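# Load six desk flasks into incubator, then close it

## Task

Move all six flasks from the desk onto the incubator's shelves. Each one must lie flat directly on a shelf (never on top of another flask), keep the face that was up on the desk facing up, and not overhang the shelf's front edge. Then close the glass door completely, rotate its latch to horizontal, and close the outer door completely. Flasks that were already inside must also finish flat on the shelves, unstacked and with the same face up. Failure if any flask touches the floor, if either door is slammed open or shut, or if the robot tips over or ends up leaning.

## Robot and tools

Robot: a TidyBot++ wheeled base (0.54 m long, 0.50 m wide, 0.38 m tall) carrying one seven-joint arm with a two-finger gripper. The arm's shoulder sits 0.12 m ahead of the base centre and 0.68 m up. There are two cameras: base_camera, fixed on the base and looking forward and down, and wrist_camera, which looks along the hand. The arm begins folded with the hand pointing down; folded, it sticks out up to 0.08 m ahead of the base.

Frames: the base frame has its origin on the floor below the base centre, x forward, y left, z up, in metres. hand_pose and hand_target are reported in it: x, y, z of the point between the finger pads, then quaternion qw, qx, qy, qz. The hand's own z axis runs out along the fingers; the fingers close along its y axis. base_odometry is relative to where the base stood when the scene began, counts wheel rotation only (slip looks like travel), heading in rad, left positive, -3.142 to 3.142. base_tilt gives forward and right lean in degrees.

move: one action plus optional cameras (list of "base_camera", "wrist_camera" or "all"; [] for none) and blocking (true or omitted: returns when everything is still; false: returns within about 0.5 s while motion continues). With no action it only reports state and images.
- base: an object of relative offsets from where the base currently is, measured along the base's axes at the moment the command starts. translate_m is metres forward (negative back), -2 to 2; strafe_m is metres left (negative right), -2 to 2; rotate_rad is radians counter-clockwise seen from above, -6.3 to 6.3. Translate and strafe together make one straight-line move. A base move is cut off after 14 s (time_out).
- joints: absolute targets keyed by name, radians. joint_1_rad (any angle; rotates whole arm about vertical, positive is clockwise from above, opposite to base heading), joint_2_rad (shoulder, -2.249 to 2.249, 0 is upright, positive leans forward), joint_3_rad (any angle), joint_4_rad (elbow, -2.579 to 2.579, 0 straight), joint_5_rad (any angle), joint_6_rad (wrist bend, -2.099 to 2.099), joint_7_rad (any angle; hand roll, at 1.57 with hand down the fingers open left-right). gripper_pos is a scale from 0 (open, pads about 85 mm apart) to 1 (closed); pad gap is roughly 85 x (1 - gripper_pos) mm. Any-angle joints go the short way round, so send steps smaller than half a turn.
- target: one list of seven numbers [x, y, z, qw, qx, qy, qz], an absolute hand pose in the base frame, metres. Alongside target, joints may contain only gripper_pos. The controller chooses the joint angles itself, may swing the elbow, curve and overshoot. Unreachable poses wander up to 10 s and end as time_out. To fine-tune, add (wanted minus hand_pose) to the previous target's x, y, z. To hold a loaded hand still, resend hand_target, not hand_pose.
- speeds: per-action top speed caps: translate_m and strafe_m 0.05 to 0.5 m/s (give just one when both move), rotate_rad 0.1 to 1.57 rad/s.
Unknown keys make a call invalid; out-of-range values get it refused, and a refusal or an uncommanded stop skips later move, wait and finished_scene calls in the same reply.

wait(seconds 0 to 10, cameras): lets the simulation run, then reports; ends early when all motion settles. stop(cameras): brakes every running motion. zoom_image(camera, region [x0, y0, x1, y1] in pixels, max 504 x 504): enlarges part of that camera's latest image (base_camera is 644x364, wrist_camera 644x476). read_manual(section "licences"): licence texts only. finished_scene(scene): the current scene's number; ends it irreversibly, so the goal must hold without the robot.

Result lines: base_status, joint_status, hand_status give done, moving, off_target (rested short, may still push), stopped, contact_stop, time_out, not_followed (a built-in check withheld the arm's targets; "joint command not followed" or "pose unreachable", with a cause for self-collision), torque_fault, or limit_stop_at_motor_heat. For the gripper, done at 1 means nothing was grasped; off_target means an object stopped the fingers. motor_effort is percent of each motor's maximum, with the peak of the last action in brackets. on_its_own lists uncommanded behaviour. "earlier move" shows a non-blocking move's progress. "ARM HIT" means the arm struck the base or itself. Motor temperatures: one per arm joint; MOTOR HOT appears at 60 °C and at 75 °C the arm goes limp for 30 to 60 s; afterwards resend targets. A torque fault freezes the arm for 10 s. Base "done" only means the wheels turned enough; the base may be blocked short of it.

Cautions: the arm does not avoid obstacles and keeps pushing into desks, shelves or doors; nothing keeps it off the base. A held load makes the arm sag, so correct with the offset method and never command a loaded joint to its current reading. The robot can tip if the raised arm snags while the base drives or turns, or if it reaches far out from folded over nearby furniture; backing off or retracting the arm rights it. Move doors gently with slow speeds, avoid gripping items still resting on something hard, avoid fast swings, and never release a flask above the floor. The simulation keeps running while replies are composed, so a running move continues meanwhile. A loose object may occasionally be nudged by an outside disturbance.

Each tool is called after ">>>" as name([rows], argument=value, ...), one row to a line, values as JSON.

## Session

>>> move()

Scene clock: 0.00 s.
Motor temperatures (°C): [32 31 31 28 32 37 46]
base_odometry: x=+0.000 y=+0.000 heading=+0.000
base_tilt: forward=-0.1 right=-0.2
base_status: not commanded
joint_positions: joint_1_rad=-0.019 joint_2_rad=-0.370 joint_3_rad=+3.116 joint_4_rad=-2.554 joint_5_rad=+0.002 joint_6_rad=-0.902 joint_7_rad=+1.620 gripper_pos=+0.000
joint_status: not commanded
motor_effort: joint_1_rad=+0 joint_2_rad=-1 joint_3_rad=+1 joint_4_rad=+16 joint_5_rad=-1 joint_6_rad=+1 joint_7_rad=-1
hand_pose: x=+0.2410 y=+0.0052 z=+0.5823 quat_wxyz=(+0.006, +0.998, +0.047, +0.028) (m; base frame)
hand_target: x=+0.2410 y=+0.0052 z=+0.5823 quat_wxyz=(+0.006, +0.998, +0.047, +0.028) (m; base frame)
hand_status: not commanded
pictures: base_camera, wrist_camera
camera_calibration:
wrist_camera: T_world_to_cam=[[0.0699924, -0.997008, -0.0327999, 0.0133103], [-0.995081, -0.0674707, -0.0725394, 0.339083], [0.0701094, 0.0377157, -0.996826, 0.699986], [0, 0, 0, 1]] pos_world=[0.287408, 0.00974816, 0.722798]

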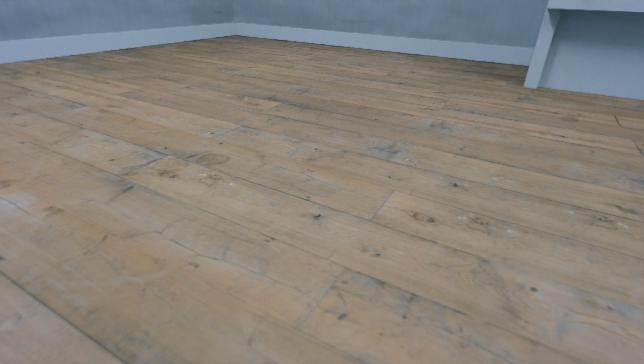

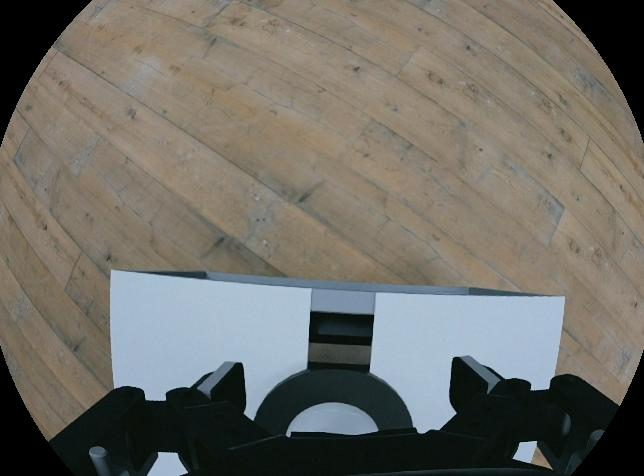

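>>> move(joints={"joint_1_rad":0,"joint_2_rad":-0.1,"joint_3_rad":3.14,"joint_4_rad":-2.136,"joint_5_rad":0,"joint_6_rad":0.48,"joint_7_rad":1.66,"gripper_pos":0.9}, base={"rotate_rad":-0.6})

>>> move(base={"rotate_rad":1.6})

>>> move(base={"rotate_rad":1.4})

>>> move(base={"rotate_rad":1.4})

Scene clock: 10.83 s.
Motor temperatures (°C): [32 31 31 29 32 37 46]
move: done
base_odometry: x=+0.000 y=+0.000 heading=-0.598
base_tilt: forward=+0.0 right=-0.2
base_status: done
joint_positions: joint_1_rad=-0.016 joint_2_rad=-0.124 joint_3_rad=+3.132 joint_4_rad=-2.152 joint_5_rad=+0.002 joint_6_rad=+0.419 joint_7_rad=+1.620 gripper_pos=+0.900
joint_status: all done
motor_effort: joint_1_rad=+0(2) joint_2_rad=-17(17) joint_3_rad=+1(2) joint_4_rad=+23(23) joint_5_rad=-1(2) joint_6_rad=+9(10) joint_7_rad=-1(2)
hand_pose: x=+0.6598 y=+0.0157 z=+0.9484 quat_wxyz=(+0.009, +0.720, +0.028, +0.693) (m; base frame)
hand_target: x=+0.6692 y=+0.0023 z=+0.9640 quat_wxyz=(+0.031, +0.701, +0.032, +0.712) (m; base frame)
hand_status: not commanded
pictures: base_camera, wrist_camera
camera_calibration:
wrist_camera: T_world_to_cam=[[0.072387, -0.997079, 0.0243451, -0.0493643], [-0.0210606, -0.0259318, -0.999442, 1.01884], [0.997154, 0.0718339, -0.0228762, -0.500682], [0, 0, 0, 1]] pos_world=[0.524288, 0.013166, 1.00801]

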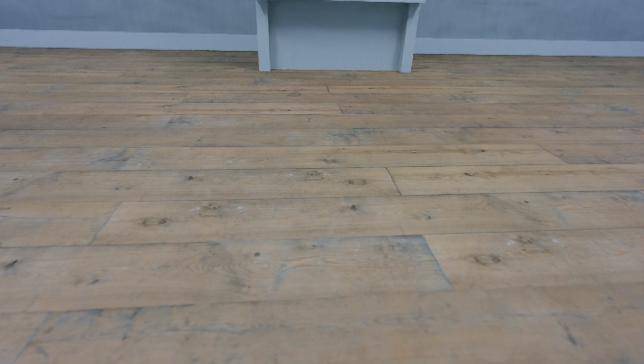

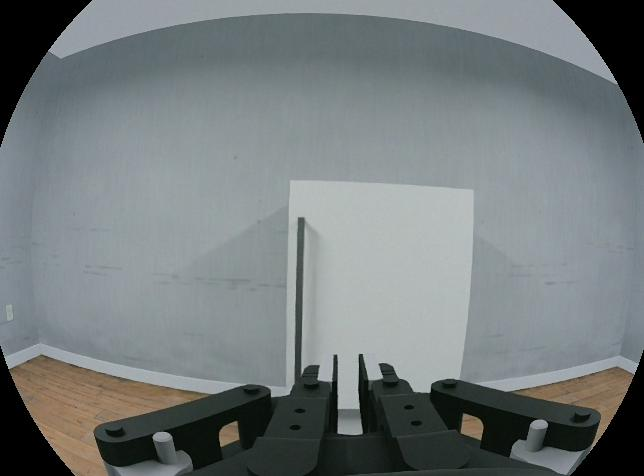

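Scene clock: 13.27 s.
Motor temperatures (°C): [32 31 31 29 32 37 46]
move: done
base_odometry: x=+0.000 y=+0.000 heading=+1.000
base_tilt: forward=-0.1 right=-0.3
base_status: done
joint_positions: joint_1_rad=-0.006 joint_2_rad=-0.115 joint_3_rad=+3.136 joint_4_rad=-2.152 joint_5_rad=+0.002 joint_6_rad=+0.422 joint_7_rad=+1.620 gripper_pos=+0.900
joint_status: not commanded
motor_effort: joint_1_rad=+0(3) joint_2_rad=-17(20) joint_3_rad=+0(3) joint_4_rad=+23(23) joint_5_rad=+0(1) joint_6_rad=+9(10) joint_7_rad=-1(1)
hand_pose: x=+0.6623 y=+0.0078 z=+0.9447 quat_wxyz=(+0.014, +0.722, +0.023, +0.691) (m; base frame)
hand_target: x=+0.6692 y=+0.0023 z=+0.9640 quat_wxyz=(+0.031, +0.701, +0.032, +0.712) (m; base frame)
hand_status: not commanded
pictures: base_camera, wrist_camera
camera_calibration:
wrist_camera: T_world_to_cam=[[0.0583052, -0.998019, 0.0236245, -0.0471948], [-0.026859, -0.0252245, -0.999321, 1.01868], [0.997937, 0.0576311, -0.0282766, -0.498032], [0, 0, 0, 1]] pos_world=[0.527117, 0.00729659, 1.00502]

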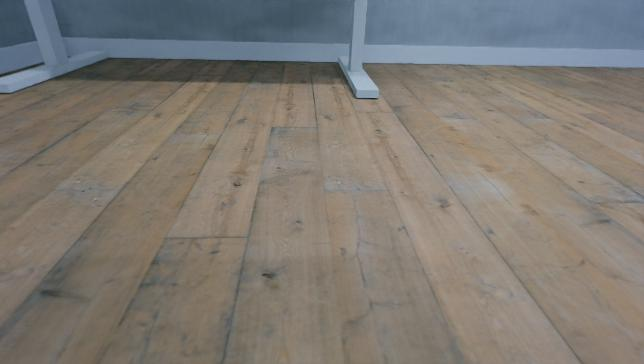

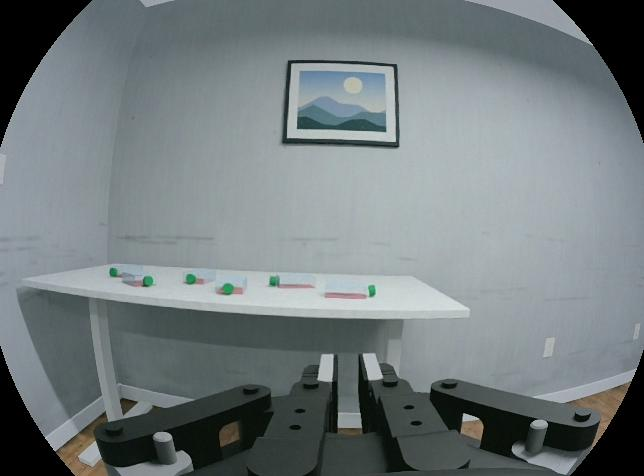

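Scene clock: 15.47 s.
Motor temperatures (°C): [32 31 31 29 32 37 46]
move: done
base_odometry: x=+0.000 y=+0.000 heading=+2.399
base_tilt: forward=-0.1 right=-0.2
base_status: done
joint_positions: joint_1_rad=-0.005 joint_2_rad=-0.114 joint_3_rad=+3.135 joint_4_rad=-2.152 joint_5_rad=+0.002 joint_6_rad=+0.422 joint_7_rad=+1.620 gripper_pos=+0.900
joint_status: not commanded
motor_effort: joint_1_rad=-1(3) joint_2_rad=-16(19) joint_3_rad=+0(3) joint_4_rad=+23(23) joint_5_rad=-1(1) joint_6_rad=+10(10) joint_7_rad=-1(1)
hand_pose: x=+0.6625 y=+0.0080 z=+0.9443 quat_wxyz=(+0.014, +0.722, +0.023, +0.691) (m; base frame)
hand_target: x=+0.6692 y=+0.0023 z=+0.9640 quat_wxyz=(+0.031, +0.701, +0.032, +0.712) (m; base frame)
hand_status: not commanded
pictures: base_camera, wrist_camera
camera_calibration:
wrist_camera: T_world_to_cam=[[0.0586182, -0.997999, 0.0236839, -0.0472254], [-0.027346, -0.0253211, -0.999305, 1.01864], [0.997906, 0.0579298, -0.0287756, -0.497737], [0, 0, 0, 1]] pos_world=[0.527319, 0.00749595, 1.00473]

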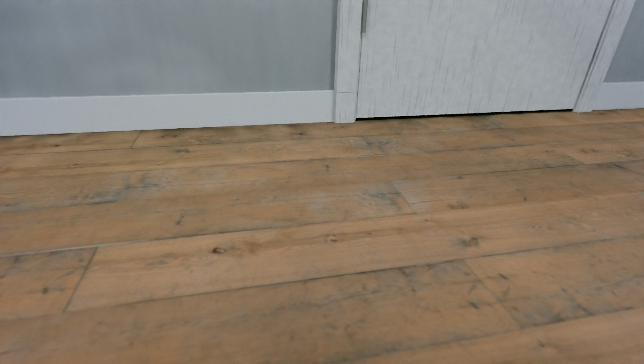

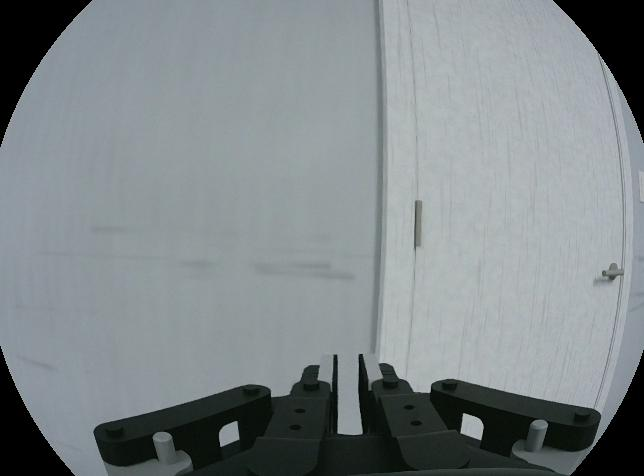

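Scene clock: 17.67 s.
Motor temperatures (°C): [32 31 31 29 32 37 46]
move: done
base_odometry: x=+0.000 y=+0.000 heading=-2.486
base_tilt: forward=+0.0 right=-0.2
base_status: done
joint_positions: joint_1_rad=-0.004 joint_2_rad=-0.114 joint_3_rad=+3.135 joint_4_rad=-2.152 joint_5_rad=+0.002 joint_6_rad=+0.422 joint_7_rad=+1.620 gripper_pos=+0.900
joint_status: not commanded
motor_effort: joint_1_rad=+0(3) joint_2_rad=-17(19) joint_3_rad=+0(3) joint_4_rad=+22(23) joint_5_rad=+0(1) joint_6_rad=+10(10) joint_7_rad=+0(1)
hand_pose: x=+0.6626 y=+0.0077 z=+0.9442 quat_wxyz=(+0.014, +0.723, +0.023, +0.691) (m; base frame)
hand_target: x=+0.6692 y=+0.0023 z=+0.9640 quat_wxyz=(+0.031, +0.701, +0.032, +0.712) (m; base frame)
hand_status: not commanded
pictures: base_camera, wrist_camera
camera_calibration:
wrist_camera: T_world_to_cam=[[0.058127, -0.998028, 0.0236896, -0.0472793], [-0.0276584, -0.0253306, -0.999296, 1.01869], [0.997926, 0.0574309, -0.0290763, -0.497625], [0, 0, 0, 1]] pos_world=[0.527517, 0.00719704, 1.00463]

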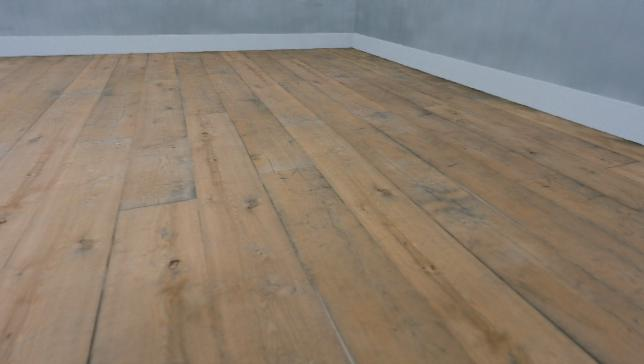

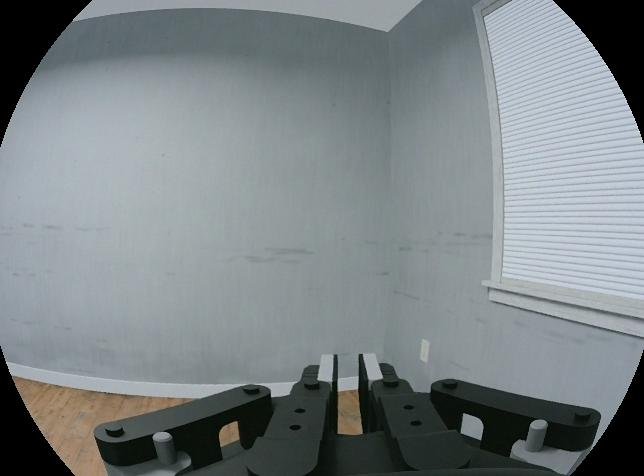

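>>> move(base={"rotate_rad":1.83}, cameras=["base_camera"])

>>> move(base={"translate_m":0.8,"strafe_m":0.3}, joints={"joint_1_rad":0,"joint_2_rad":0.12,"joint_3_rad":3.14,"joint_4_rad":-2.136,"joint_5_rad":0,"joint_6_rad":0.70,"joint_7_rad":1.66,"gripper_pos":0.0})

Scene clock: 54.73 s.
Motor temperatures (°C): [32 31 31 29 32 38 46]
move: done
base_odometry: x=+0.000 y=+0.000 heading=-0.658
base_tilt: forward=+0.0 right=-0.2
base_status: done
joint_positions: joint_1_rad=-0.004 joint_2_rad=-0.113 joint_3_rad=+3.139 joint_4_rad=-2.152 joint_5_rad=+0.002 joint_6_rad=+0.422 joint_7_rad=+1.620 gripper_pos=+0.900
joint_status: not commanded
motor_effort: joint_1_rad=+0(2) joint_2_rad=-17(20) joint_3_rad=+0(3) joint_4_rad=+22(23) joint_5_rad=-1(1) joint_6_rad=+10(10) joint_7_rad=-1(1)
hand_pose: x=+0.6630 y=+0.0051 z=+0.9435 quat_wxyz=(+0.015, +0.723, +0.021, +0.690) (m; base frame)
hand_target: x=+0.6692 y=+0.0023 z=+0.9640 quat_wxyz=(+0.031, +0.701, +0.032, +0.712) (m; base frame)
hand_status: not commanded
pictures: base_camera

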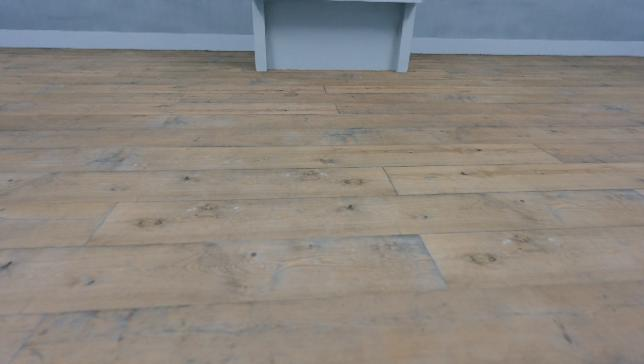

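Scene clock: 57.73 s.
Motor temperatures (°C): [32 31 31 29 32 38 46]
move: done
base_odometry: x=+0.817 y=-0.252 heading=-0.657
base_tilt: forward=+0.0 right=-0.3
base_status: done
joint_positions: joint_1_rad=-0.004 joint_2_rad=+0.108 joint_3_rad=+3.139 joint_4_rad=-2.152 joint_5_rad=+0.002 joint_6_rad=+0.644 joint_7_rad=+1.620 gripper_pos=+0.000
joint_status: all done
motor_effort: joint_1_rad=+0(2) joint_2_rad=-22(26) joint_3_rad=+0(2) joint_4_rad=+20(24) joint_5_rad=+0(1) joint_6_rad=+9(10) joint_7_rad=-1(2)
hand_pose: x=+0.7178 y=+0.0053 z=+0.8863 quat_wxyz=(+0.015, +0.723, +0.021, +0.691) (m; base frame)
hand_target: x=+0.7240 y=+0.0023 z=+0.9052 quat_wxyz=(+0.031, +0.701, +0.032, +0.712) (m; base frame)
hand_status: not commanded
pictures: base_camera, wrist_camera
camera_calibration:
wrist_camera: T_world_to_cam=[[0.0536758, -0.998308, 0.0223409, -0.0471294], [-0.0278376, -0.0238604, -0.999328, 0.962431], [0.99817, 0.0530178, -0.0290712, -0.554387], [0, 0, 0, 1]] pos_world=[0.582694, 0.00530666, 0.94672]

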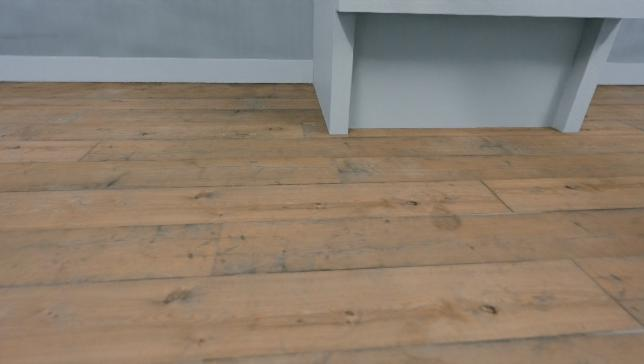

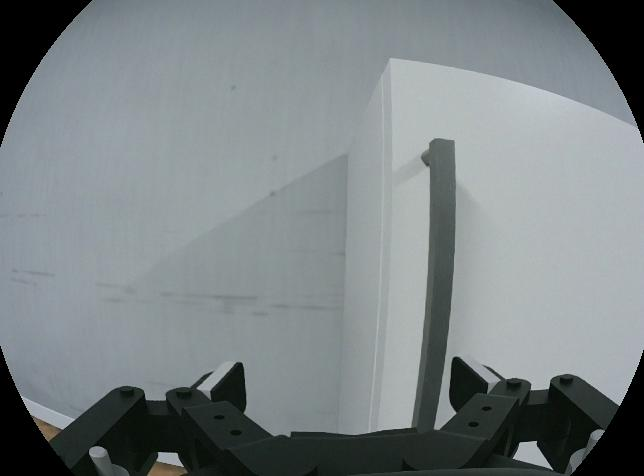

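>>> move(base={"translate_m":0.12,"strafe_m":-0.14}, speeds={"translate_m":0.2}, cameras=["wrist_camera"])

Scene clock: 68.53 s.
Motor temperatures (°C): [32 31 31 29 32 38 46]
move: done
base_odometry: x=+0.827 y=-0.436 heading=-0.656
base_tilt: forward=-0.1 right=-0.2
base_status: done
joint_positions: joint_1_rad=-0.004 joint_2_rad=+0.108 joint_3_rad=+3.139 joint_4_rad=-2.152 joint_5_rad=+0.002 joint_6_rad=+0.645 joint_7_rad=+1.620 gripper_pos=+0.000
joint_status: not commanded
motor_effort: joint_1_rad=+0(2) joint_2_rad=-24(25) joint_3_rad=+0(3) joint_4_rad=+20(21) joint_5_rad=-1(1) joint_6_rad=+10(10) joint_7_rad=+1(1)
hand_pose: x=+0.7179 y=+0.0056 z=+0.8865 quat_wxyz=(+0.015, +0.722, +0.021, +0.691) (m; base frame)
hand_target: x=+0.7240 y=+0.0023 z=+0.9052 quat_wxyz=(+0.031, +0.701, +0.032, +0.712) (m; base frame)
hand_status: not commanded
pictures: wrist_camera
camera_calibration:
wrist_camera: T_world_to_cam=[[0.0541471, -0.998282, 0.0223893, -0.0472538], [-0.0265258, -0.0238523, -0.999364, 0.961803], [0.998181, 0.0535187, -0.0277718, -0.555636], [0, 0, 0, 1]] pos_world=[0.582697, 0.00550556, 0.946817]

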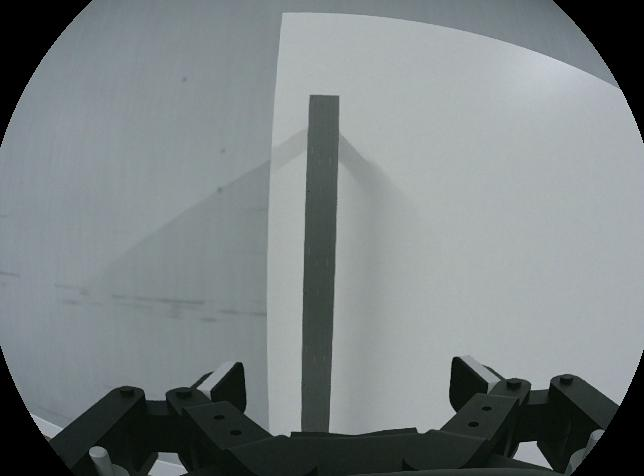

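>>> move(base={"translate_m":0.1,"strafe_m":0.018}, speeds={"translate_m":0.15}, cameras=["wrist_camera"])

Scene clock: 76.27 s.
Motor temperatures (°C): [32 31 31 29 32 38 46]
move: done
base_odometry: x=+0.917 y=-0.483 heading=-0.656
base_tilt: forward=+0.0 right=-0.2
base_status: done
joint_positions: joint_1_rad=-0.004 joint_2_rad=+0.112 joint_3_rad=+3.139 joint_4_rad=-2.152 joint_5_rad=+0.002 joint_6_rad=+0.647 joint_7_rad=+1.620 gripper_pos=+0.000
joint_status: not commanded
motor_effort: joint_1_rad=+0(2) joint_2_rad=-24(26) joint_3_rad=+0(2) joint_4_rad=+20(22) joint_5_rad=+0(1) joint_6_rad=+9(10) joint_7_rad=-1(1)
hand_pose: x=+0.7187 y=+0.0055 z=+0.8849 quat_wxyz=(+0.015, +0.723, +0.021, +0.691) (m; base frame)
hand_target: x=+0.7240 y=+0.0023 z=+0.9052 quat_wxyz=(+0.031, +0.701, +0.032, +0.712) (m; base frame)
hand_status: not commanded
pictures: wrist_camera
camera_calibration:
wrist_camera: T_world_to_cam=[[0.053994, -0.998293, 0.0222863, -0.0470862], [-0.0285342, -0.0238523, -0.999308, 0.961651], [0.998133, 0.0533207, -0.0297734, -0.554649], [0, 0, 0, 1]] pos_world=[0.583596, 0.00550599, 0.945522]

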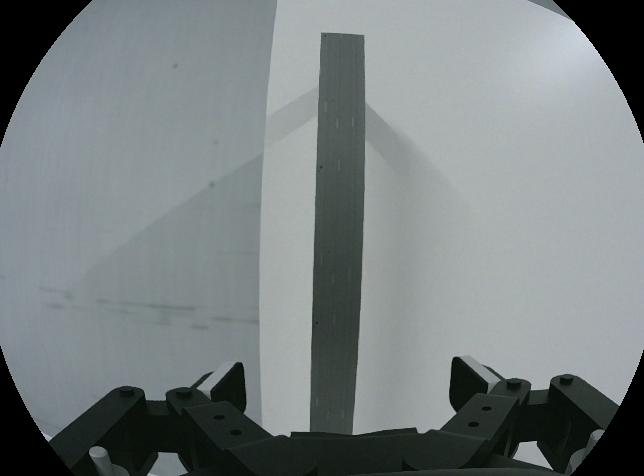

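>>> move(base={"translate_m":0.06}, speeds={"translate_m":0.1}, cameras=["wrist_camera"])

>>> move(joints={"gripper_pos":0.6}, cameras=["wrist_camera"])

Scene clock: 84.63 s.
Motor temperatures (°C): [32 31 31 29 32 38 46]
move: done
base_odometry: x=+0.965 y=-0.520 heading=-0.656
base_tilt: forward=-0.1 right=-0.2
base_status: done
joint_positions: joint_1_rad=-0.004 joint_2_rad=+0.115 joint_3_rad=+3.139 joint_4_rad=-2.151 joint_5_rad=+0.002 joint_6_rad=+0.647 joint_7_rad=+1.620 gripper_pos=+0.000
joint_status: not commanded
motor_effort: joint_1_rad=+0(3) joint_2_rad=-23(26) joint_3_rad=+0(3) joint_4_rad=+20(22) joint_5_rad=-1(1) joint_6_rad=+10(10) joint_7_rad=-1(1)
hand_pose: x=+0.7194 y=+0.0053 z=+0.8833 quat_wxyz=(+0.015, +0.724, +0.021, +0.690) (m; base frame)
hand_target: x=+0.7240 y=+0.0023 z=+0.9052 quat_wxyz=(+0.031, +0.701, +0.032, +0.712) (m; base frame)
hand_status: not commanded
pictures: wrist_camera
camera_calibration:
wrist_camera: T_world_to_cam=[[0.0537531, -0.998308, 0.0221575, -0.0469426], [-0.0311448, -0.023855, -0.99923, 0.961834], [0.998068, 0.0530216, -0.0323744, -0.553084], [0, 0, 0, 1]] pos_world=[0.584495, 0.00540665, 0.944228]

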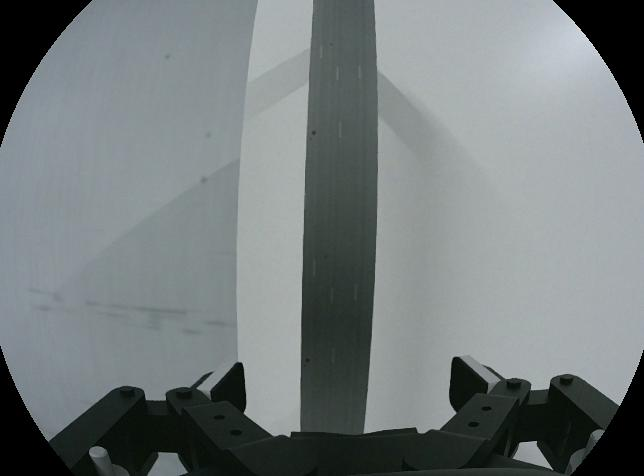

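Scene clock: 85.53 s.
Motor temperatures (°C): [32 31 31 29 32 38 46]
move: done
base_odometry: x=+0.965 y=-0.520 heading=-0.656
base_tilt: forward=-0.1 right=-0.2
base_status: not commanded
joint_positions: joint_1_rad=-0.004 joint_2_rad=+0.115 joint_3_rad=+3.136 joint_4_rad=-2.151 joint_5_rad=+0.002 joint_6_rad=+0.647 joint_7_rad=+1.620 gripper_pos=+0.600
joint_status: all done
motor_effort: joint_1_rad=+0(4) joint_2_rad=-23(24) joint_3_rad=+1(4) joint_4_rad=+20(22) joint_5_rad=-1(2) joint_6_rad=+9(10) joint_7_rad=+0(1)
hand_pose: x=+0.7194 y=+0.0075 z=+0.8833 quat_wxyz=(+0.013, +0.724, +0.022, +0.690) (m; base frame)
hand_target: x=+0.7240 y=+0.0023 z=+0.9052 quat_wxyz=(+0.031, +0.701, +0.032, +0.712) (m; base frame)
hand_status: not commanded
pictures: wrist_camera
camera_calibration:
wrist_camera: T_world_to_cam=[[0.0574399, -0.99811, 0.0218241, -0.0471903], [-0.0309752, -0.0236314, -0.999241, 0.961777], [0.997868, 0.0567203, -0.0322741, -0.55309], [0, 0, 0, 1]] pos_world=[0.584413, 0.0069985, 0.944226]

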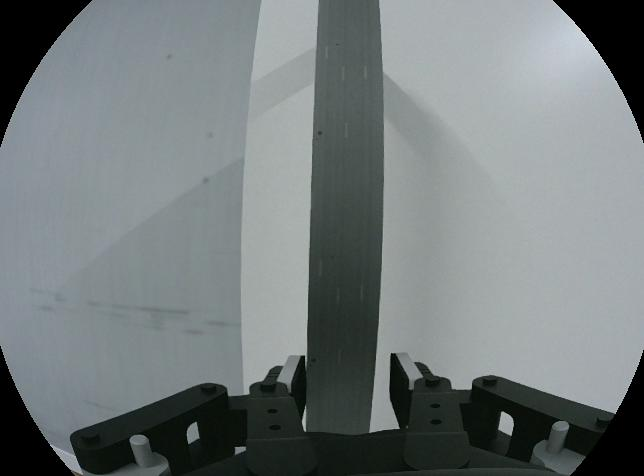

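>>> move(base={"translate_m":0.015}, speeds={"translate_m":0.1}, cameras=[])

>>> move(joints={"gripper_pos":0.85}, cameras=["wrist_camera"])

>>> move(base={"translate_m":-0.09,"strafe_m":-0.05,"rotate_rad":0.1}, speeds={"translate_m":0.08,"rotate_rad":0.1}, cameras=["wrist_camera"])

Scene clock: 93.53 s.
Motor temperatures (°C): [32 31 31 29 32 38 46]
move: done
base_odometry: x=+0.977 y=-0.529 heading=-0.656
base_tilt: forward=-0.1 right=-0.3
base_status: done
joint_positions: joint_1_rad=-0.004 joint_2_rad=+0.120 joint_3_rad=+3.136 joint_4_rad=-2.150 joint_5_rad=+0.002 joint_6_rad=+0.647 joint_7_rad=+1.620 gripper_pos=+0.600
joint_status: not commanded
motor_effort: joint_1_rad=+0(2) joint_2_rad=-23(28) joint_3_rad=+0(2) joint_4_rad=+20(22) joint_5_rad=-1(1) joint_6_rad=+9(10) joint_7_rad=+0(1)
hand_pose: x=+0.7208 y=+0.0073 z=+0.8812 quat_wxyz=(+0.013, +0.725, +0.022, +0.688) (m; base frame)
hand_target: x=+0.7240 y=+0.0023 z=+0.9052 quat_wxyz=(+0.031, +0.701, +0.032, +0.712) (m; base frame)
hand_status: not commanded
pictures: none
No camera images: "cameras" was empty.

Scene clock: 94.20 s.
Motor temperatures (°C): [32 31 31 29 32 38 46]
move: off_target
base_odometry: x=+0.977 y=-0.529 heading=-0.656
base_tilt: forward=-0.1 right=-0.2
base_status: not commanded
joint_positions: joint_1_rad=-0.006 joint_2_rad=+0.120 joint_3_rad=+3.131 joint_4_rad=-2.150 joint_5_rad=+0.002 joint_6_rad=+0.647 joint_7_rad=+1.620 gripper_pos=+0.734
joint_status: gripper_pos off_target (ended at +0.734, target +0.850)
motor_effort: joint_1_rad=+1(5) joint_2_rad=-21(24) joint_3_rad=+2(5) joint_4_rad=+22(24) joint_5_rad=+0(3) joint_6_rad=+9(10) joint_7_rad=+4(4)
hand_pose: x=+0.7206 y=+0.0119 z=+0.8810 quat_wxyz=(+0.010, +0.725, +0.024, +0.688) (m; base frame)
hand_target: x=+0.7240 y=+0.0023 z=+0.9052 quat_wxyz=(+0.031, +0.701, +0.032, +0.712) (m; base frame)
hand_status: not commanded
pictures: wrist_camera
camera_calibration:
wrist_camera: T_world_to_cam=[[0.0648741, -0.99768, 0.0206206, -0.0471814], [-0.0343645, -0.0228854, -0.999147, 0.961993], [0.997302, 0.0641101, -0.0357694, -0.551219], [0, 0, 0, 1]] pos_world=[0.585851, 0.0102824, 0.942428]

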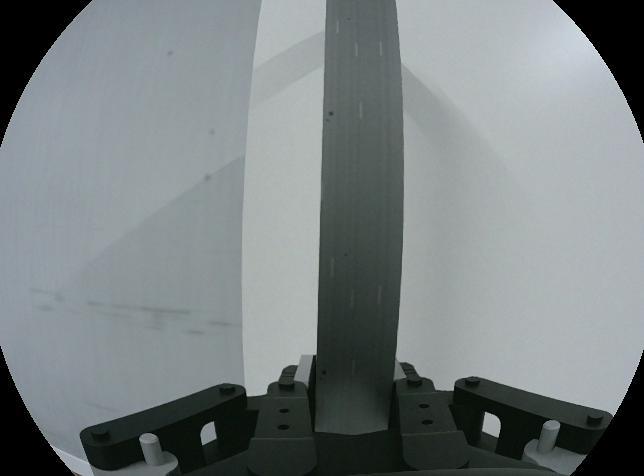

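Scene clock: 96.03 s.
Motor temperatures (°C): [32 31 31 29 32 38 46]
move: done
base_odometry: x=+0.875 y=-0.514 heading=-0.555
base_tilt: forward=-0.1 right=-0.2
base_status: done
joint_positions: joint_1_rad=+0.034 joint_2_rad=+0.141 joint_3_rad=+3.166 joint_4_rad=-2.129 joint_5_rad=-0.002 joint_6_rad=+0.653 joint_7_rad=+1.620 gripper_pos=+0.736
joint_status: not commanded
motor_effort: joint_1_rad=-5(10) joint_2_rad=-28(43) joint_3_rad=-4(9) joint_4_rad=+16(21) joint_5_rad=+2(5) joint_6_rad=+9(12) joint_7_rad=+4(6)
hand_pose: x=+0.7289 y=-0.0335 z=+0.8814 quat_wxyz=(+0.038, +0.723, -0.003, +0.689) (m; base frame)
hand_target: x=+0.7240 y=+0.0023 z=+0.9052 quat_wxyz=(+0.031, +0.701, +0.032, +0.712) (m; base frame)
hand_status: not commanded
pictures: wrist_camera
camera_calibration:
wrist_camera: T_world_to_cam=[[-0.0123904, -0.999661, 0.0228978, -0.0387389], [-0.0308632, -0.0225063, -0.99927, 0.959225], [0.999447, -0.0130881, -0.0305738, -0.565357], [0, 0, 0, 1]] pos_world=[0.594169, -0.0245366, 0.942127]

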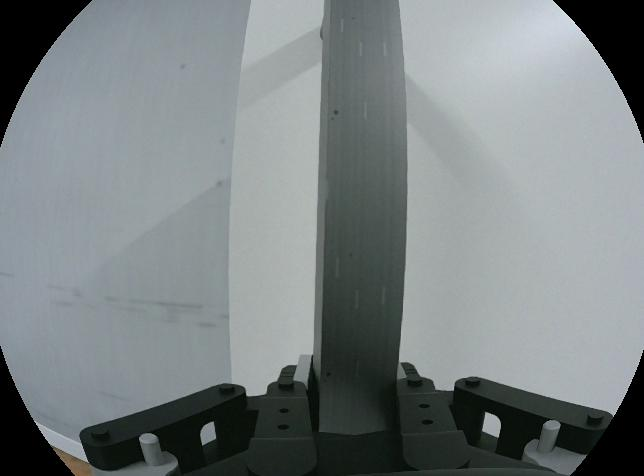

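>>> move(base={"translate_m":-0.09,"strafe_m":-0.145,"rotate_rad":0.15}, speeds={"translate_m":0.12,"rotate_rad":0.1}, cameras=["wrist_camera"])

>>> move(base={"translate_m":-0.09,"strafe_m":-0.122,"rotate_rad":0.15}, speeds={"translate_m":0.12,"rotate_rad":0.1}, cameras=["wrist_camera"])

Scene clock: 105.77 s.
Motor temperatures (°C): [32 31 31 29 32 38 46]
move: done
base_odometry: x=+0.722 y=-0.589 heading=-0.405
base_tilt: forward=-0.1 right=-0.2
base_status: done
joint_positions: joint_1_rad=+0.028 joint_2_rad=+0.142 joint_3_rad=+3.156 joint_4_rad=-2.129 joint_5_rad=-0.003 joint_6_rad=+0.654 joint_7_rad=+1.620 gripper_pos=+0.736
joint_status: not commanded
motor_effort: joint_1_rad=-5(8) joint_2_rad=-27(33) joint_3_rad=-5(8) joint_4_rad=+18(20) joint_5_rad=+3(4) joint_6_rad=+10(12) joint_7_rad=+4(5)
hand_pose: x=+0.7296 y=-0.0244 z=+0.8814 quat_wxyz=(+0.032, +0.723, +0.002, +0.690) (m; base frame)
hand_target: x=+0.7240 y=+0.0023 z=+0.9052 quat_wxyz=(+0.031, +0.701, +0.032, +0.712) (m; base frame)
hand_status: not commanded
pictures: wrist_camera
camera_calibration:
wrist_camera: T_world_to_cam=[[0.00252483, -0.999782, 0.0207353, -0.0386048], [-0.0300246, -0.0208018, -0.999333, 0.958878], [0.999546, 0.00190058, -0.0300706, -0.566111], [0, 0, 0, 1]] pos_world=[0.594742, -0.0175741, 0.942015]

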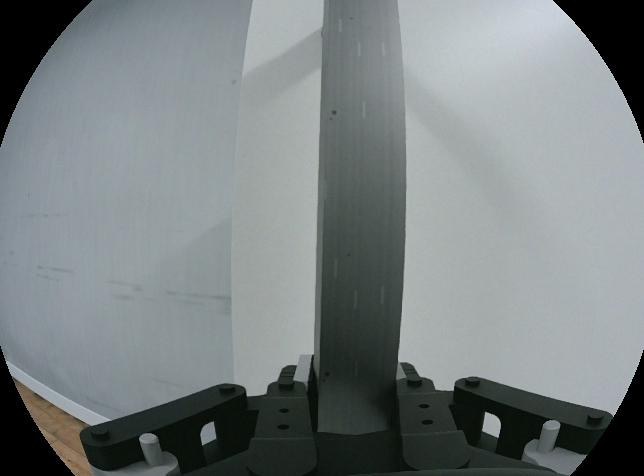

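Scene clock: 107.63 s.
Motor temperatures (°C): [32 31 31 29 32 38 46]
move: done
base_odometry: x=+0.591 y=-0.666 heading=-0.257
base_tilt: forward=+0.1 right=-0.1
base_status: done
joint_positions: joint_1_rad=+0.035 joint_2_rad=+0.143 joint_3_rad=+3.171 joint_4_rad=-2.128 joint_5_rad=-0.003 joint_6_rad=+0.655 joint_7_rad=+1.620 gripper_pos=+0.736
joint_status: not commanded
motor_effort: joint_1_rad=-7(10) joint_2_rad=-28(31) joint_3_rad=-6(9) joint_4_rad=+16(20) joint_5_rad=+3(4) joint_6_rad=+10(11) joint_7_rad=+4(5)
hand_pose: x=+0.7295 y=-0.0375 z=+0.8814 quat_wxyz=(+0.040, +0.723, -0.006, +0.690) (m; base frame)
hand_target: x=+0.7240 y=+0.0023 z=+0.9052 quat_wxyz=(+0.031, +0.701, +0.032, +0.712) (m; base frame)
hand_status: not commanded
pictures: wrist_camera
camera_calibration:
wrist_camera: T_world_to_cam=[[-0.0196253, -0.999551, 0.022648, -0.0371667], [-0.0300195, -0.022053, -0.999306, 0.958516], [0.999357, -0.0202916, -0.0295732, -0.567054], [0, 0, 0, 1]] pos_world=[0.594734, -0.0275182, 0.941923]

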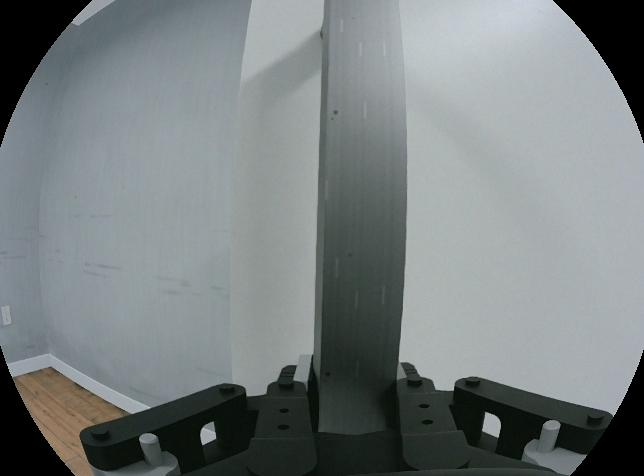

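>>> move(base={"translate_m":-0.155,"strafe_m":-0.265,"rotate_rad":0.3}, speeds={"translate_m":0.15,"rotate_rad":0.15}, cameras=[])

>>> move(base={"translate_m":-0.155,"strafe_m":-0.265,"rotate_rad":0.3}, speeds={"translate_m":0.15,"rotate_rad":0.15}, cameras=["wrist_camera"])

>>> move(base={"translate_m":-0.155,"strafe_m":-0.265,"rotate_rad":0.3}, speeds={"translate_m":0.15,"rotate_rad":0.15}, cameras=[])

>>> move(base={"translate_m":-0.155,"strafe_m":-0.265,"rotate_rad":0.3}, speeds={"translate_m":0.15,"rotate_rad":0.15})

Scene clock: 121.23 s.
Motor temperatures (°C): [32 31 31 29 32 38 46]
move: done
base_odometry: x=+0.374 y=-0.883 heading=+0.044
base_tilt: forward=+0.0 right=-0.1
base_status: done
joint_positions: joint_1_rad=+0.049 joint_2_rad=+0.143 joint_3_rad=+3.179 joint_4_rad=-2.128 joint_5_rad=-0.007 joint_6_rad=+0.655 joint_7_rad=+1.620 gripper_pos=+0.736
joint_status: not commanded
motor_effort: joint_1_rad=-8(13) joint_2_rad=-28(33) joint_3_rad=-7(12) joint_4_rad=+17(21) joint_5_rad=+3(7) joint_6_rad=+10(12) joint_7_rad=+4(5)
hand_pose: x=+0.7286 y=-0.0512 z=+0.8814 quat_wxyz=(+0.048, +0.723, -0.015, +0.689) (m; base frame)
hand_target: x=+0.7240 y=+0.0023 z=+0.9052 quat_wxyz=(+0.031, +0.701, +0.032, +0.712) (m; base frame)
hand_status: not commanded
pictures: none
No camera images: "cameras" was empty.

Scene clock: 123.90 s.
Motor temperatures (°C): [32 31 31 29 32 38 46]
move: done
base_odometry: x=+0.230 y=-1.155 heading=+0.345
base_tilt: forward=+0.0 right=-0.2
base_status: done
joint_positions: joint_1_rad=+0.054 joint_2_rad=+0.142 joint_3_rad=+3.181 joint_4_rad=-2.130 joint_5_rad=-0.013 joint_6_rad=+0.656 joint_7_rad=+1.620 gripper_pos=+0.736
joint_status: not commanded
motor_effort: joint_1_rad=-8(14) joint_2_rad=-27(32) joint_3_rad=-8(13) joint_4_rad=+19(21) joint_5_rad=+4(8) joint_6_rad=+10(12) joint_7_rad=+2(4)
hand_pose: x=+0.7277 y=-0.0567 z=+0.8813 quat_wxyz=(+0.050, +0.723, -0.021, +0.689) (m; base frame)
hand_target: x=+0.7240 y=+0.0023 z=+0.9052 quat_wxyz=(+0.031, +0.701, +0.032, +0.712) (m; base frame)
hand_status: not commanded
pictures: wrist_camera
camera_calibration:
wrist_camera: T_world_to_cam=[[-0.0551961, -0.998344, 0.0162211, -0.0248853], [-0.0296158, -0.0146018, -0.999455, 0.958227], [0.998036, -0.0556464, -0.0287608, -0.567373], [0, 0, 0, 1]] pos_world=[0.593264, -0.0424246, 0.94179]

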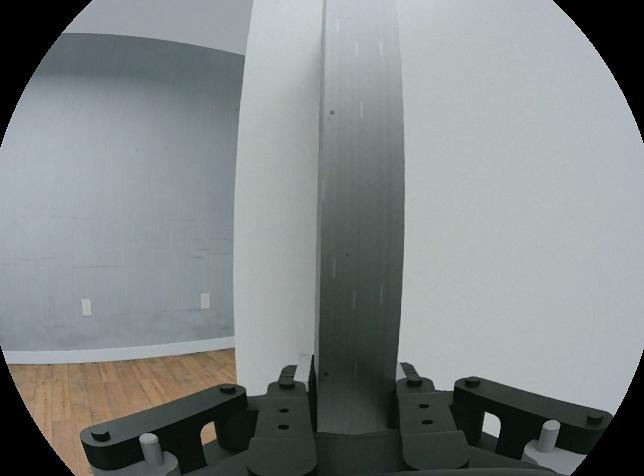

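Scene clock: 126.60 s.
Motor temperatures (°C): [32 31 31 29 32 38 46]
move: done
base_odometry: x=+0.174 y=-1.457 heading=+0.646
base_tilt: forward=-0.1 right=-0.2
base_status: done
joint_positions: joint_1_rad=+0.051 joint_2_rad=+0.141 joint_3_rad=+3.179 joint_4_rad=-2.133 joint_5_rad=-0.019 joint_6_rad=+0.657 joint_7_rad=+1.620 gripper_pos=+0.736
joint_status: not commanded
motor_effort: joint_1_rad=-8(13) joint_2_rad=-27(30) joint_3_rad=-8(13) joint_4_rad=+20(22) joint_5_rad=+5(8) joint_6_rad=+9(11) joint_7_rad=+2(4)
hand_pose: x=+0.7269 y=-0.0548 z=+0.8812 quat_wxyz=(+0.048, +0.723, -0.022, +0.689) (m; base frame)
hand_target: x=+0.7240 y=+0.0023 z=+0.9052 quat_wxyz=(+0.031, +0.701, +0.032, +0.712) (m; base frame)
hand_status: not commanded
pictures: none
No camera images: "cameras" was empty.

Scene clock: 129.30 s.
Motor temperatures (°C): [32 31 31 29 32 38 46]
move: done
base_odometry: x=+0.210 y=-1.762 heading=+0.947
base_tilt: forward=-0.1 right=-0.2
base_status: done
joint_positions: joint_1_rad=+0.043 joint_2_rad=+0.137 joint_3_rad=+3.170 joint_4_rad=-2.137 joint_5_rad=-0.023 joint_6_rad=+0.658 joint_7_rad=+1.620 gripper_pos=+0.738
joint_status: not commanded
motor_effort: joint_1_rad=-6(12) joint_2_rad=-25(29) joint_3_rad=-6(12) joint_4_rad=+20(22) joint_5_rad=+6(9) joint_6_rad=+9(11) joint_7_rad=+4(5)
hand_pose: x=+0.7258 y=-0.0458 z=+0.8811 quat_wxyz=(+0.042, +0.723, -0.018, +0.690) (m; base frame)
hand_target: x=+0.7240 y=+0.0023 z=+0.9052 quat_wxyz=(+0.031, +0.701, +0.032, +0.712) (m; base frame)
hand_status: not commanded
pictures: base_camera, wrist_camera
camera_calibration:
wrist_camera: T_world_to_cam=[[-0.0402075, -0.999164, 0.00734938, -0.017085], [-0.0287159, -0.00619679, -0.999568, 0.957907], [0.998779, -0.0404012, -0.0284427, -0.565106], [0, 0, 0, 1]] pos_world=[0.591236, -0.0339657, 0.941546]

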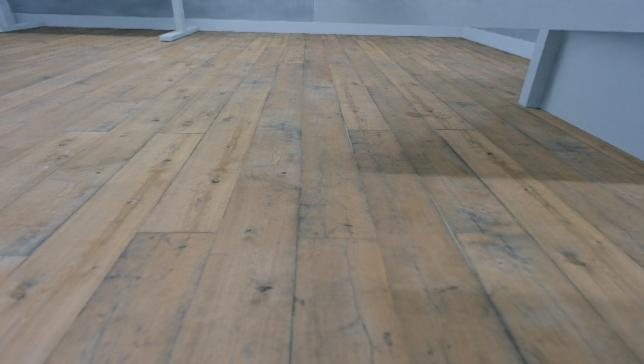

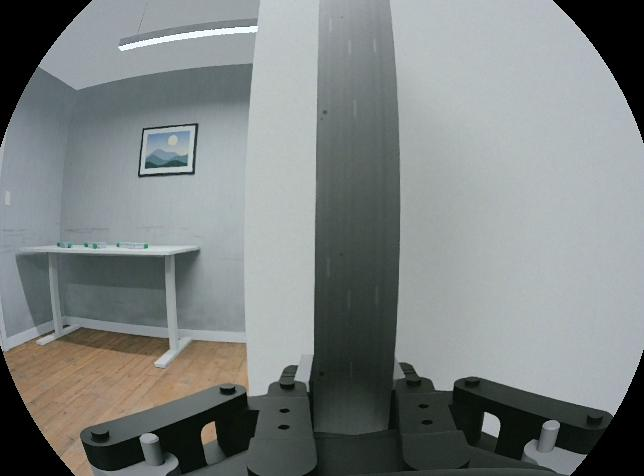

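>>> move(base={"translate_m":-0.155,"strafe_m":-0.262,"rotate_rad":0.3}, speeds={"translate_m":0.15,"rotate_rad":0.15}, cameras=["wrist_camera"])

>>> move(base={"translate_m":-0.08,"strafe_m":-0.13,"rotate_rad":0.15}, speeds={"translate_m":0.15,"rotate_rad":0.15}, cameras=["base_camera"])

>>> move(joints={"gripper_pos":0.4}, cameras=[])

>>> move(base={"translate_m":-0.2}, speeds={"translate_m":0.15})

Scene clock: 139.90 s.
Motor temperatures (°C): [32 31 31 29 32 38 46]
move: done
base_odometry: x=+0.333 y=-2.041 heading=+1.248
base_tilt: forward=-0.1 right=-0.2
base_status: done
joint_positions: joint_1_rad=+0.032 joint_2_rad=+0.132 joint_3_rad=+3.160 joint_4_rad=-2.144 joint_5_rad=-0.026 joint_6_rad=+0.660 joint_7_rad=+1.620 gripper_pos=+0.738
joint_status: not commanded
motor_effort: joint_1_rad=-4(11) joint_2_rad=-23(28) joint_3_rad=-4(11) joint_4_rad=+22(23) joint_5_rad=+6(8) joint_6_rad=+9(11) joint_7_rad=+4(4)
hand_pose: x=+0.7239 y=-0.0332 z=+0.8810 quat_wxyz=(+0.034, +0.723, -0.012, +0.690) (m; base frame)
hand_target: x=+0.7240 y=+0.0023 z=+0.9052 quat_wxyz=(+0.031, +0.701, +0.032, +0.712) (m; base frame)
hand_status: not commanded
pictures: wrist_camera
camera_calibration:
wrist_camera: T_world_to_cam=[[-0.0201236, -0.999791, 0.00372868, -0.0159685], [-0.028607, -0.00315212, -0.999586, 0.957915], [0.999388, -0.0202219, -0.0285375, -0.562394], [0, 0, 0, 1]] pos_world=[0.589132, -0.0243184, 0.941528]

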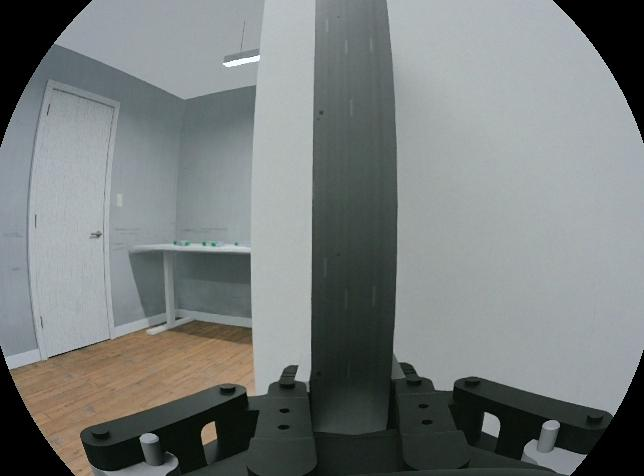

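Scene clock: 141.53 s.
Motor temperatures (°C): [32 31 31 29 32 38 46]
move: done
base_odometry: x=+0.430 y=-2.158 heading=+1.399
base_tilt: forward=+0.0 right=-0.2
base_status: done
joint_positions: joint_1_rad=+0.019 joint_2_rad=+0.127 joint_3_rad=+3.148 joint_4_rad=-2.150 joint_5_rad=-0.027 joint_6_rad=+0.661 joint_7_rad=+1.620 gripper_pos=+0.738
joint_status: not commanded
motor_effort: joint_1_rad=-1(8) joint_2_rad=-22(28) joint_3_rad=-1(8) joint_4_rad=+22(24) joint_5_rad=+5(8) joint_6_rad=+9(11) joint_7_rad=+2(4)
hand_pose: x=+0.7223 y=-0.0192 z=+0.8809 quat_wxyz=(+0.025, +0.723, -0.005, +0.690) (m; base frame)
hand_target: x=+0.7240 y=+0.0023 z=+0.9052 quat_wxyz=(+0.031, +0.701, +0.032, +0.712) (m; base frame)
hand_status: not commanded
pictures: base_camera

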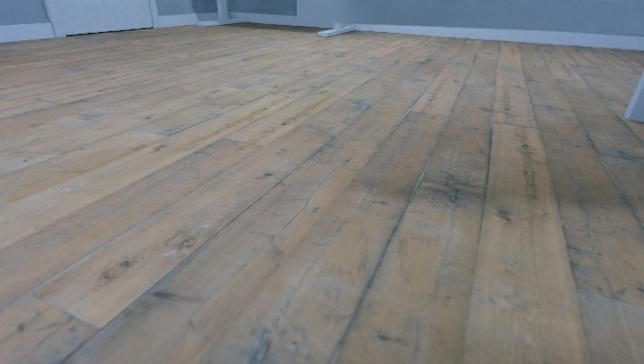

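Scene clock: 142.33 s.
Motor temperatures (°C): [32 31 31 29 32 38 46]
move: done
base_odometry: x=+0.430 y=-2.158 heading=+1.399
base_tilt: forward=-0.1 right=-0.2
base_status: not commanded
joint_positions: joint_1_rad=+0.017 joint_2_rad=+0.127 joint_3_rad=+3.148 joint_4_rad=-2.150 joint_5_rad=-0.011 joint_6_rad=+0.661 joint_7_rad=+1.620 gripper_pos=+0.400
joint_status: all done
motor_effort: joint_1_rad=+0(2) joint_2_rad=-24(25) joint_3_rad=+0(2) joint_4_rad=+20(22) joint_5_rad=+0(5) joint_6_rad=+10(10) joint_7_rad=-1(3)
hand_pose: x=+0.7225 y=-0.0148 z=+0.8810 quat_wxyz=(+0.025, +0.723, +0.004, +0.690) (m; base frame)
hand_target: x=+0.7240 y=+0.0023 z=+0.9052 quat_wxyz=(+0.031, +0.701, +0.032, +0.712) (m; base frame)
hand_status: not commanded
pictures: none
No camera images: "cameras" was empty.

Scene clock: 144.33 s.
Motor temperatures (°C): [32 31 31 29 32 38 46]
move: done
base_odometry: x=+0.397 y=-2.355 heading=+1.400
base_tilt: forward=-0.1 right=-0.2
base_status: done
joint_positions: joint_1_rad=+0.017 joint_2_rad=+0.127 joint_3_rad=+3.148 joint_4_rad=-2.150 joint_5_rad=-0.011 joint_6_rad=+0.661 joint_7_rad=+1.620 gripper_pos=+0.400
joint_status: not commanded
motor_effort: joint_1_rad=+0(1) joint_2_rad=-24(28) joint_3_rad=+0(1) joint_4_rad=+20(21) joint_5_rad=+0(1) joint_6_rad=+9(10) joint_7_rad=-1(1)
hand_pose: x=+0.7225 y=-0.0145 z=+0.8810 quat_wxyz=(+0.025, +0.723, +0.004, +0.690) (m; base frame)
hand_target: x=+0.7240 y=+0.0023 z=+0.9052 quat_wxyz=(+0.031, +0.701, +0.032, +0.712) (m; base frame)
hand_status: not commanded
pictures: base_camera, wrist_camera
camera_calibration:
wrist_camera: T_world_to_cam=[[0.016145, -0.999779, 0.0134485, -0.0320538], [-0.028536, -0.0139055, -0.999496, 0.957729], [0.999462, 0.0157531, -0.0287542, -0.559962], [0, 0, 0, 1]] pos_world=[0.587508, -0.00990786, 0.941576]

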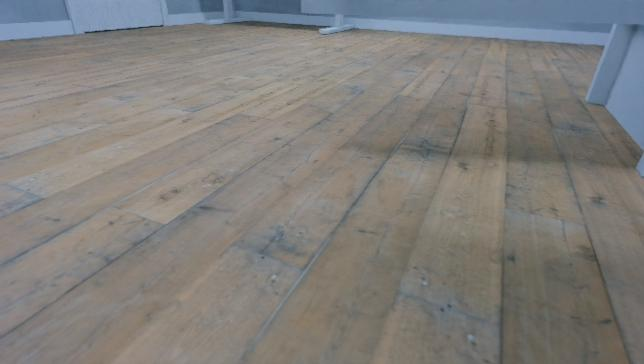

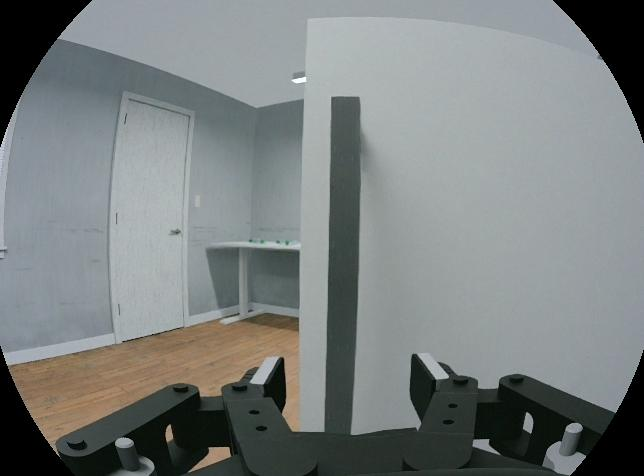

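>>> move(base={"strafe_m":0.8}, cameras=[])

>>> move(base={"translate_m":1.85}, cameras=[])

>>> move(base={"rotate_rad":-2.057})

Scene clock: 159.13 s.
Motor temperatures (°C): [32 32 31 29 32 38 46]
move: done
base_odometry: x=-0.392 y=-2.219 heading=+1.400
base_tilt: forward=-0.1 right=-0.2
base_status: done
joint_positions: joint_1_rad=+0.012 joint_2_rad=+0.127 joint_3_rad=+3.144 joint_4_rad=-2.150 joint_5_rad=-0.011 joint_6_rad=+0.661 joint_7_rad=+1.620 gripper_pos=+0.400
joint_status: not commanded
motor_effort: joint_1_rad=+0(3) joint_2_rad=-23(25) joint_3_rad=+0(3) joint_4_rad=+20(21) joint_5_rad=+0(1) joint_6_rad=+10(10) joint_7_rad=-1(1)
hand_pose: x=+0.7226 y=-0.0094 z=+0.8810 quat_wxyz=(+0.021, +0.723, +0.007, +0.691) (m; base frame)
hand_target: x=+0.7240 y=+0.0023 z=+0.9052 quat_wxyz=(+0.031, +0.701, +0.032, +0.712) (m; base frame)
hand_status: not commanded
pictures: none
No camera images: "cameras" was empty.

Scene clock: 164.13 s.
Motor temperatures (°C): [32 32 31 29 32 38 46]
move: done
base_odometry: x=-0.077 y=-0.396 heading=+1.400
base_tilt: forward=+0.0 right=-0.2
base_status: done
joint_positions: joint_1_rad=+0.012 joint_2_rad=+0.127 joint_3_rad=+3.144 joint_4_rad=-2.150 joint_5_rad=-0.011 joint_6_rad=+0.661 joint_7_rad=+1.620 gripper_pos=+0.400
joint_status: not commanded
motor_effort: joint_1_rad=+0(1) joint_2_rad=-24(27) joint_3_rad=+0(1) joint_4_rad=+20(22) joint_5_rad=+0(1) joint_6_rad=+9(10) joint_7_rad=+0(1)
hand_pose: x=+0.7224 y=-0.0094 z=+0.8814 quat_wxyz=(+0.021, +0.723, +0.007, +0.691) (m; base frame)
hand_target: x=+0.7240 y=+0.0023 z=+0.9052 quat_wxyz=(+0.031, +0.701, +0.032, +0.712) (m; base frame)
hand_status: not commanded
pictures: none
No camera images: "cameras" was empty.

Scene clock: 166.77 s.
Motor temperatures (°C): [32 32 31 29 32 38 46]
move: done
base_odometry: x=-0.077 y=-0.396 heading=-0.655
base_tilt: forward=+0.0 right=-0.2
base_status: done
joint_positions: joint_1_rad=+0.006 joint_2_rad=+0.127 joint_3_rad=+3.143 joint_4_rad=-2.150 joint_5_rad=-0.011 joint_6_rad=+0.661 joint_7_rad=+1.620 gripper_pos=+0.400
joint_status: not commanded
motor_effort: joint_1_rad=+0(3) joint_2_rad=-24(27) joint_3_rad=+0(3) joint_4_rad=+21(21) joint_5_rad=-1(1) joint_6_rad=+9(10) joint_7_rad=+0(2)
hand_pose: x=+0.7225 y=-0.0051 z=+0.8815 quat_wxyz=(+0.019, +0.723, +0.010, +0.691) (m; base frame)
hand_target: x=+0.7240 y=+0.0023 z=+0.9052 quat_wxyz=(+0.031, +0.701, +0.032, +0.712) (m; base frame)
hand_status: not commanded
pictures: base_camera, wrist_camera
camera_calibration:
wrist_camera: T_world_to_cam=[[0.0318233, -0.99941, 0.0129182, -0.0336031], [-0.0276296, -0.0137995, -0.999523, 0.957614], [0.999112, 0.0314512, -0.0280525, -0.560356], [0, 0, 0, 1]] pos_world=[0.587386, -0.00274483, 0.941872]

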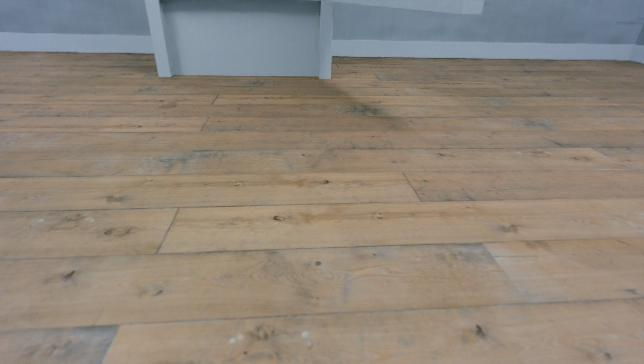

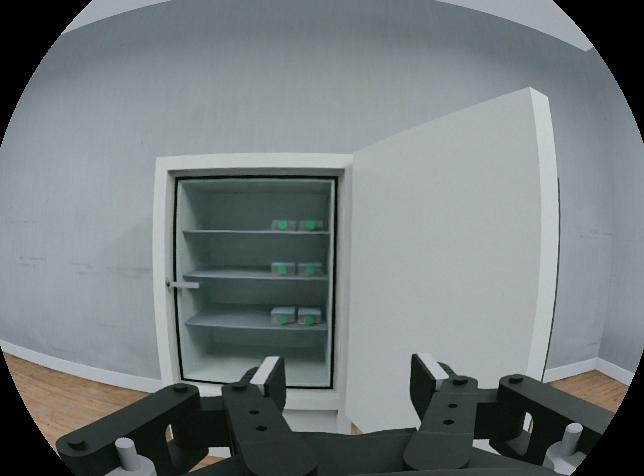

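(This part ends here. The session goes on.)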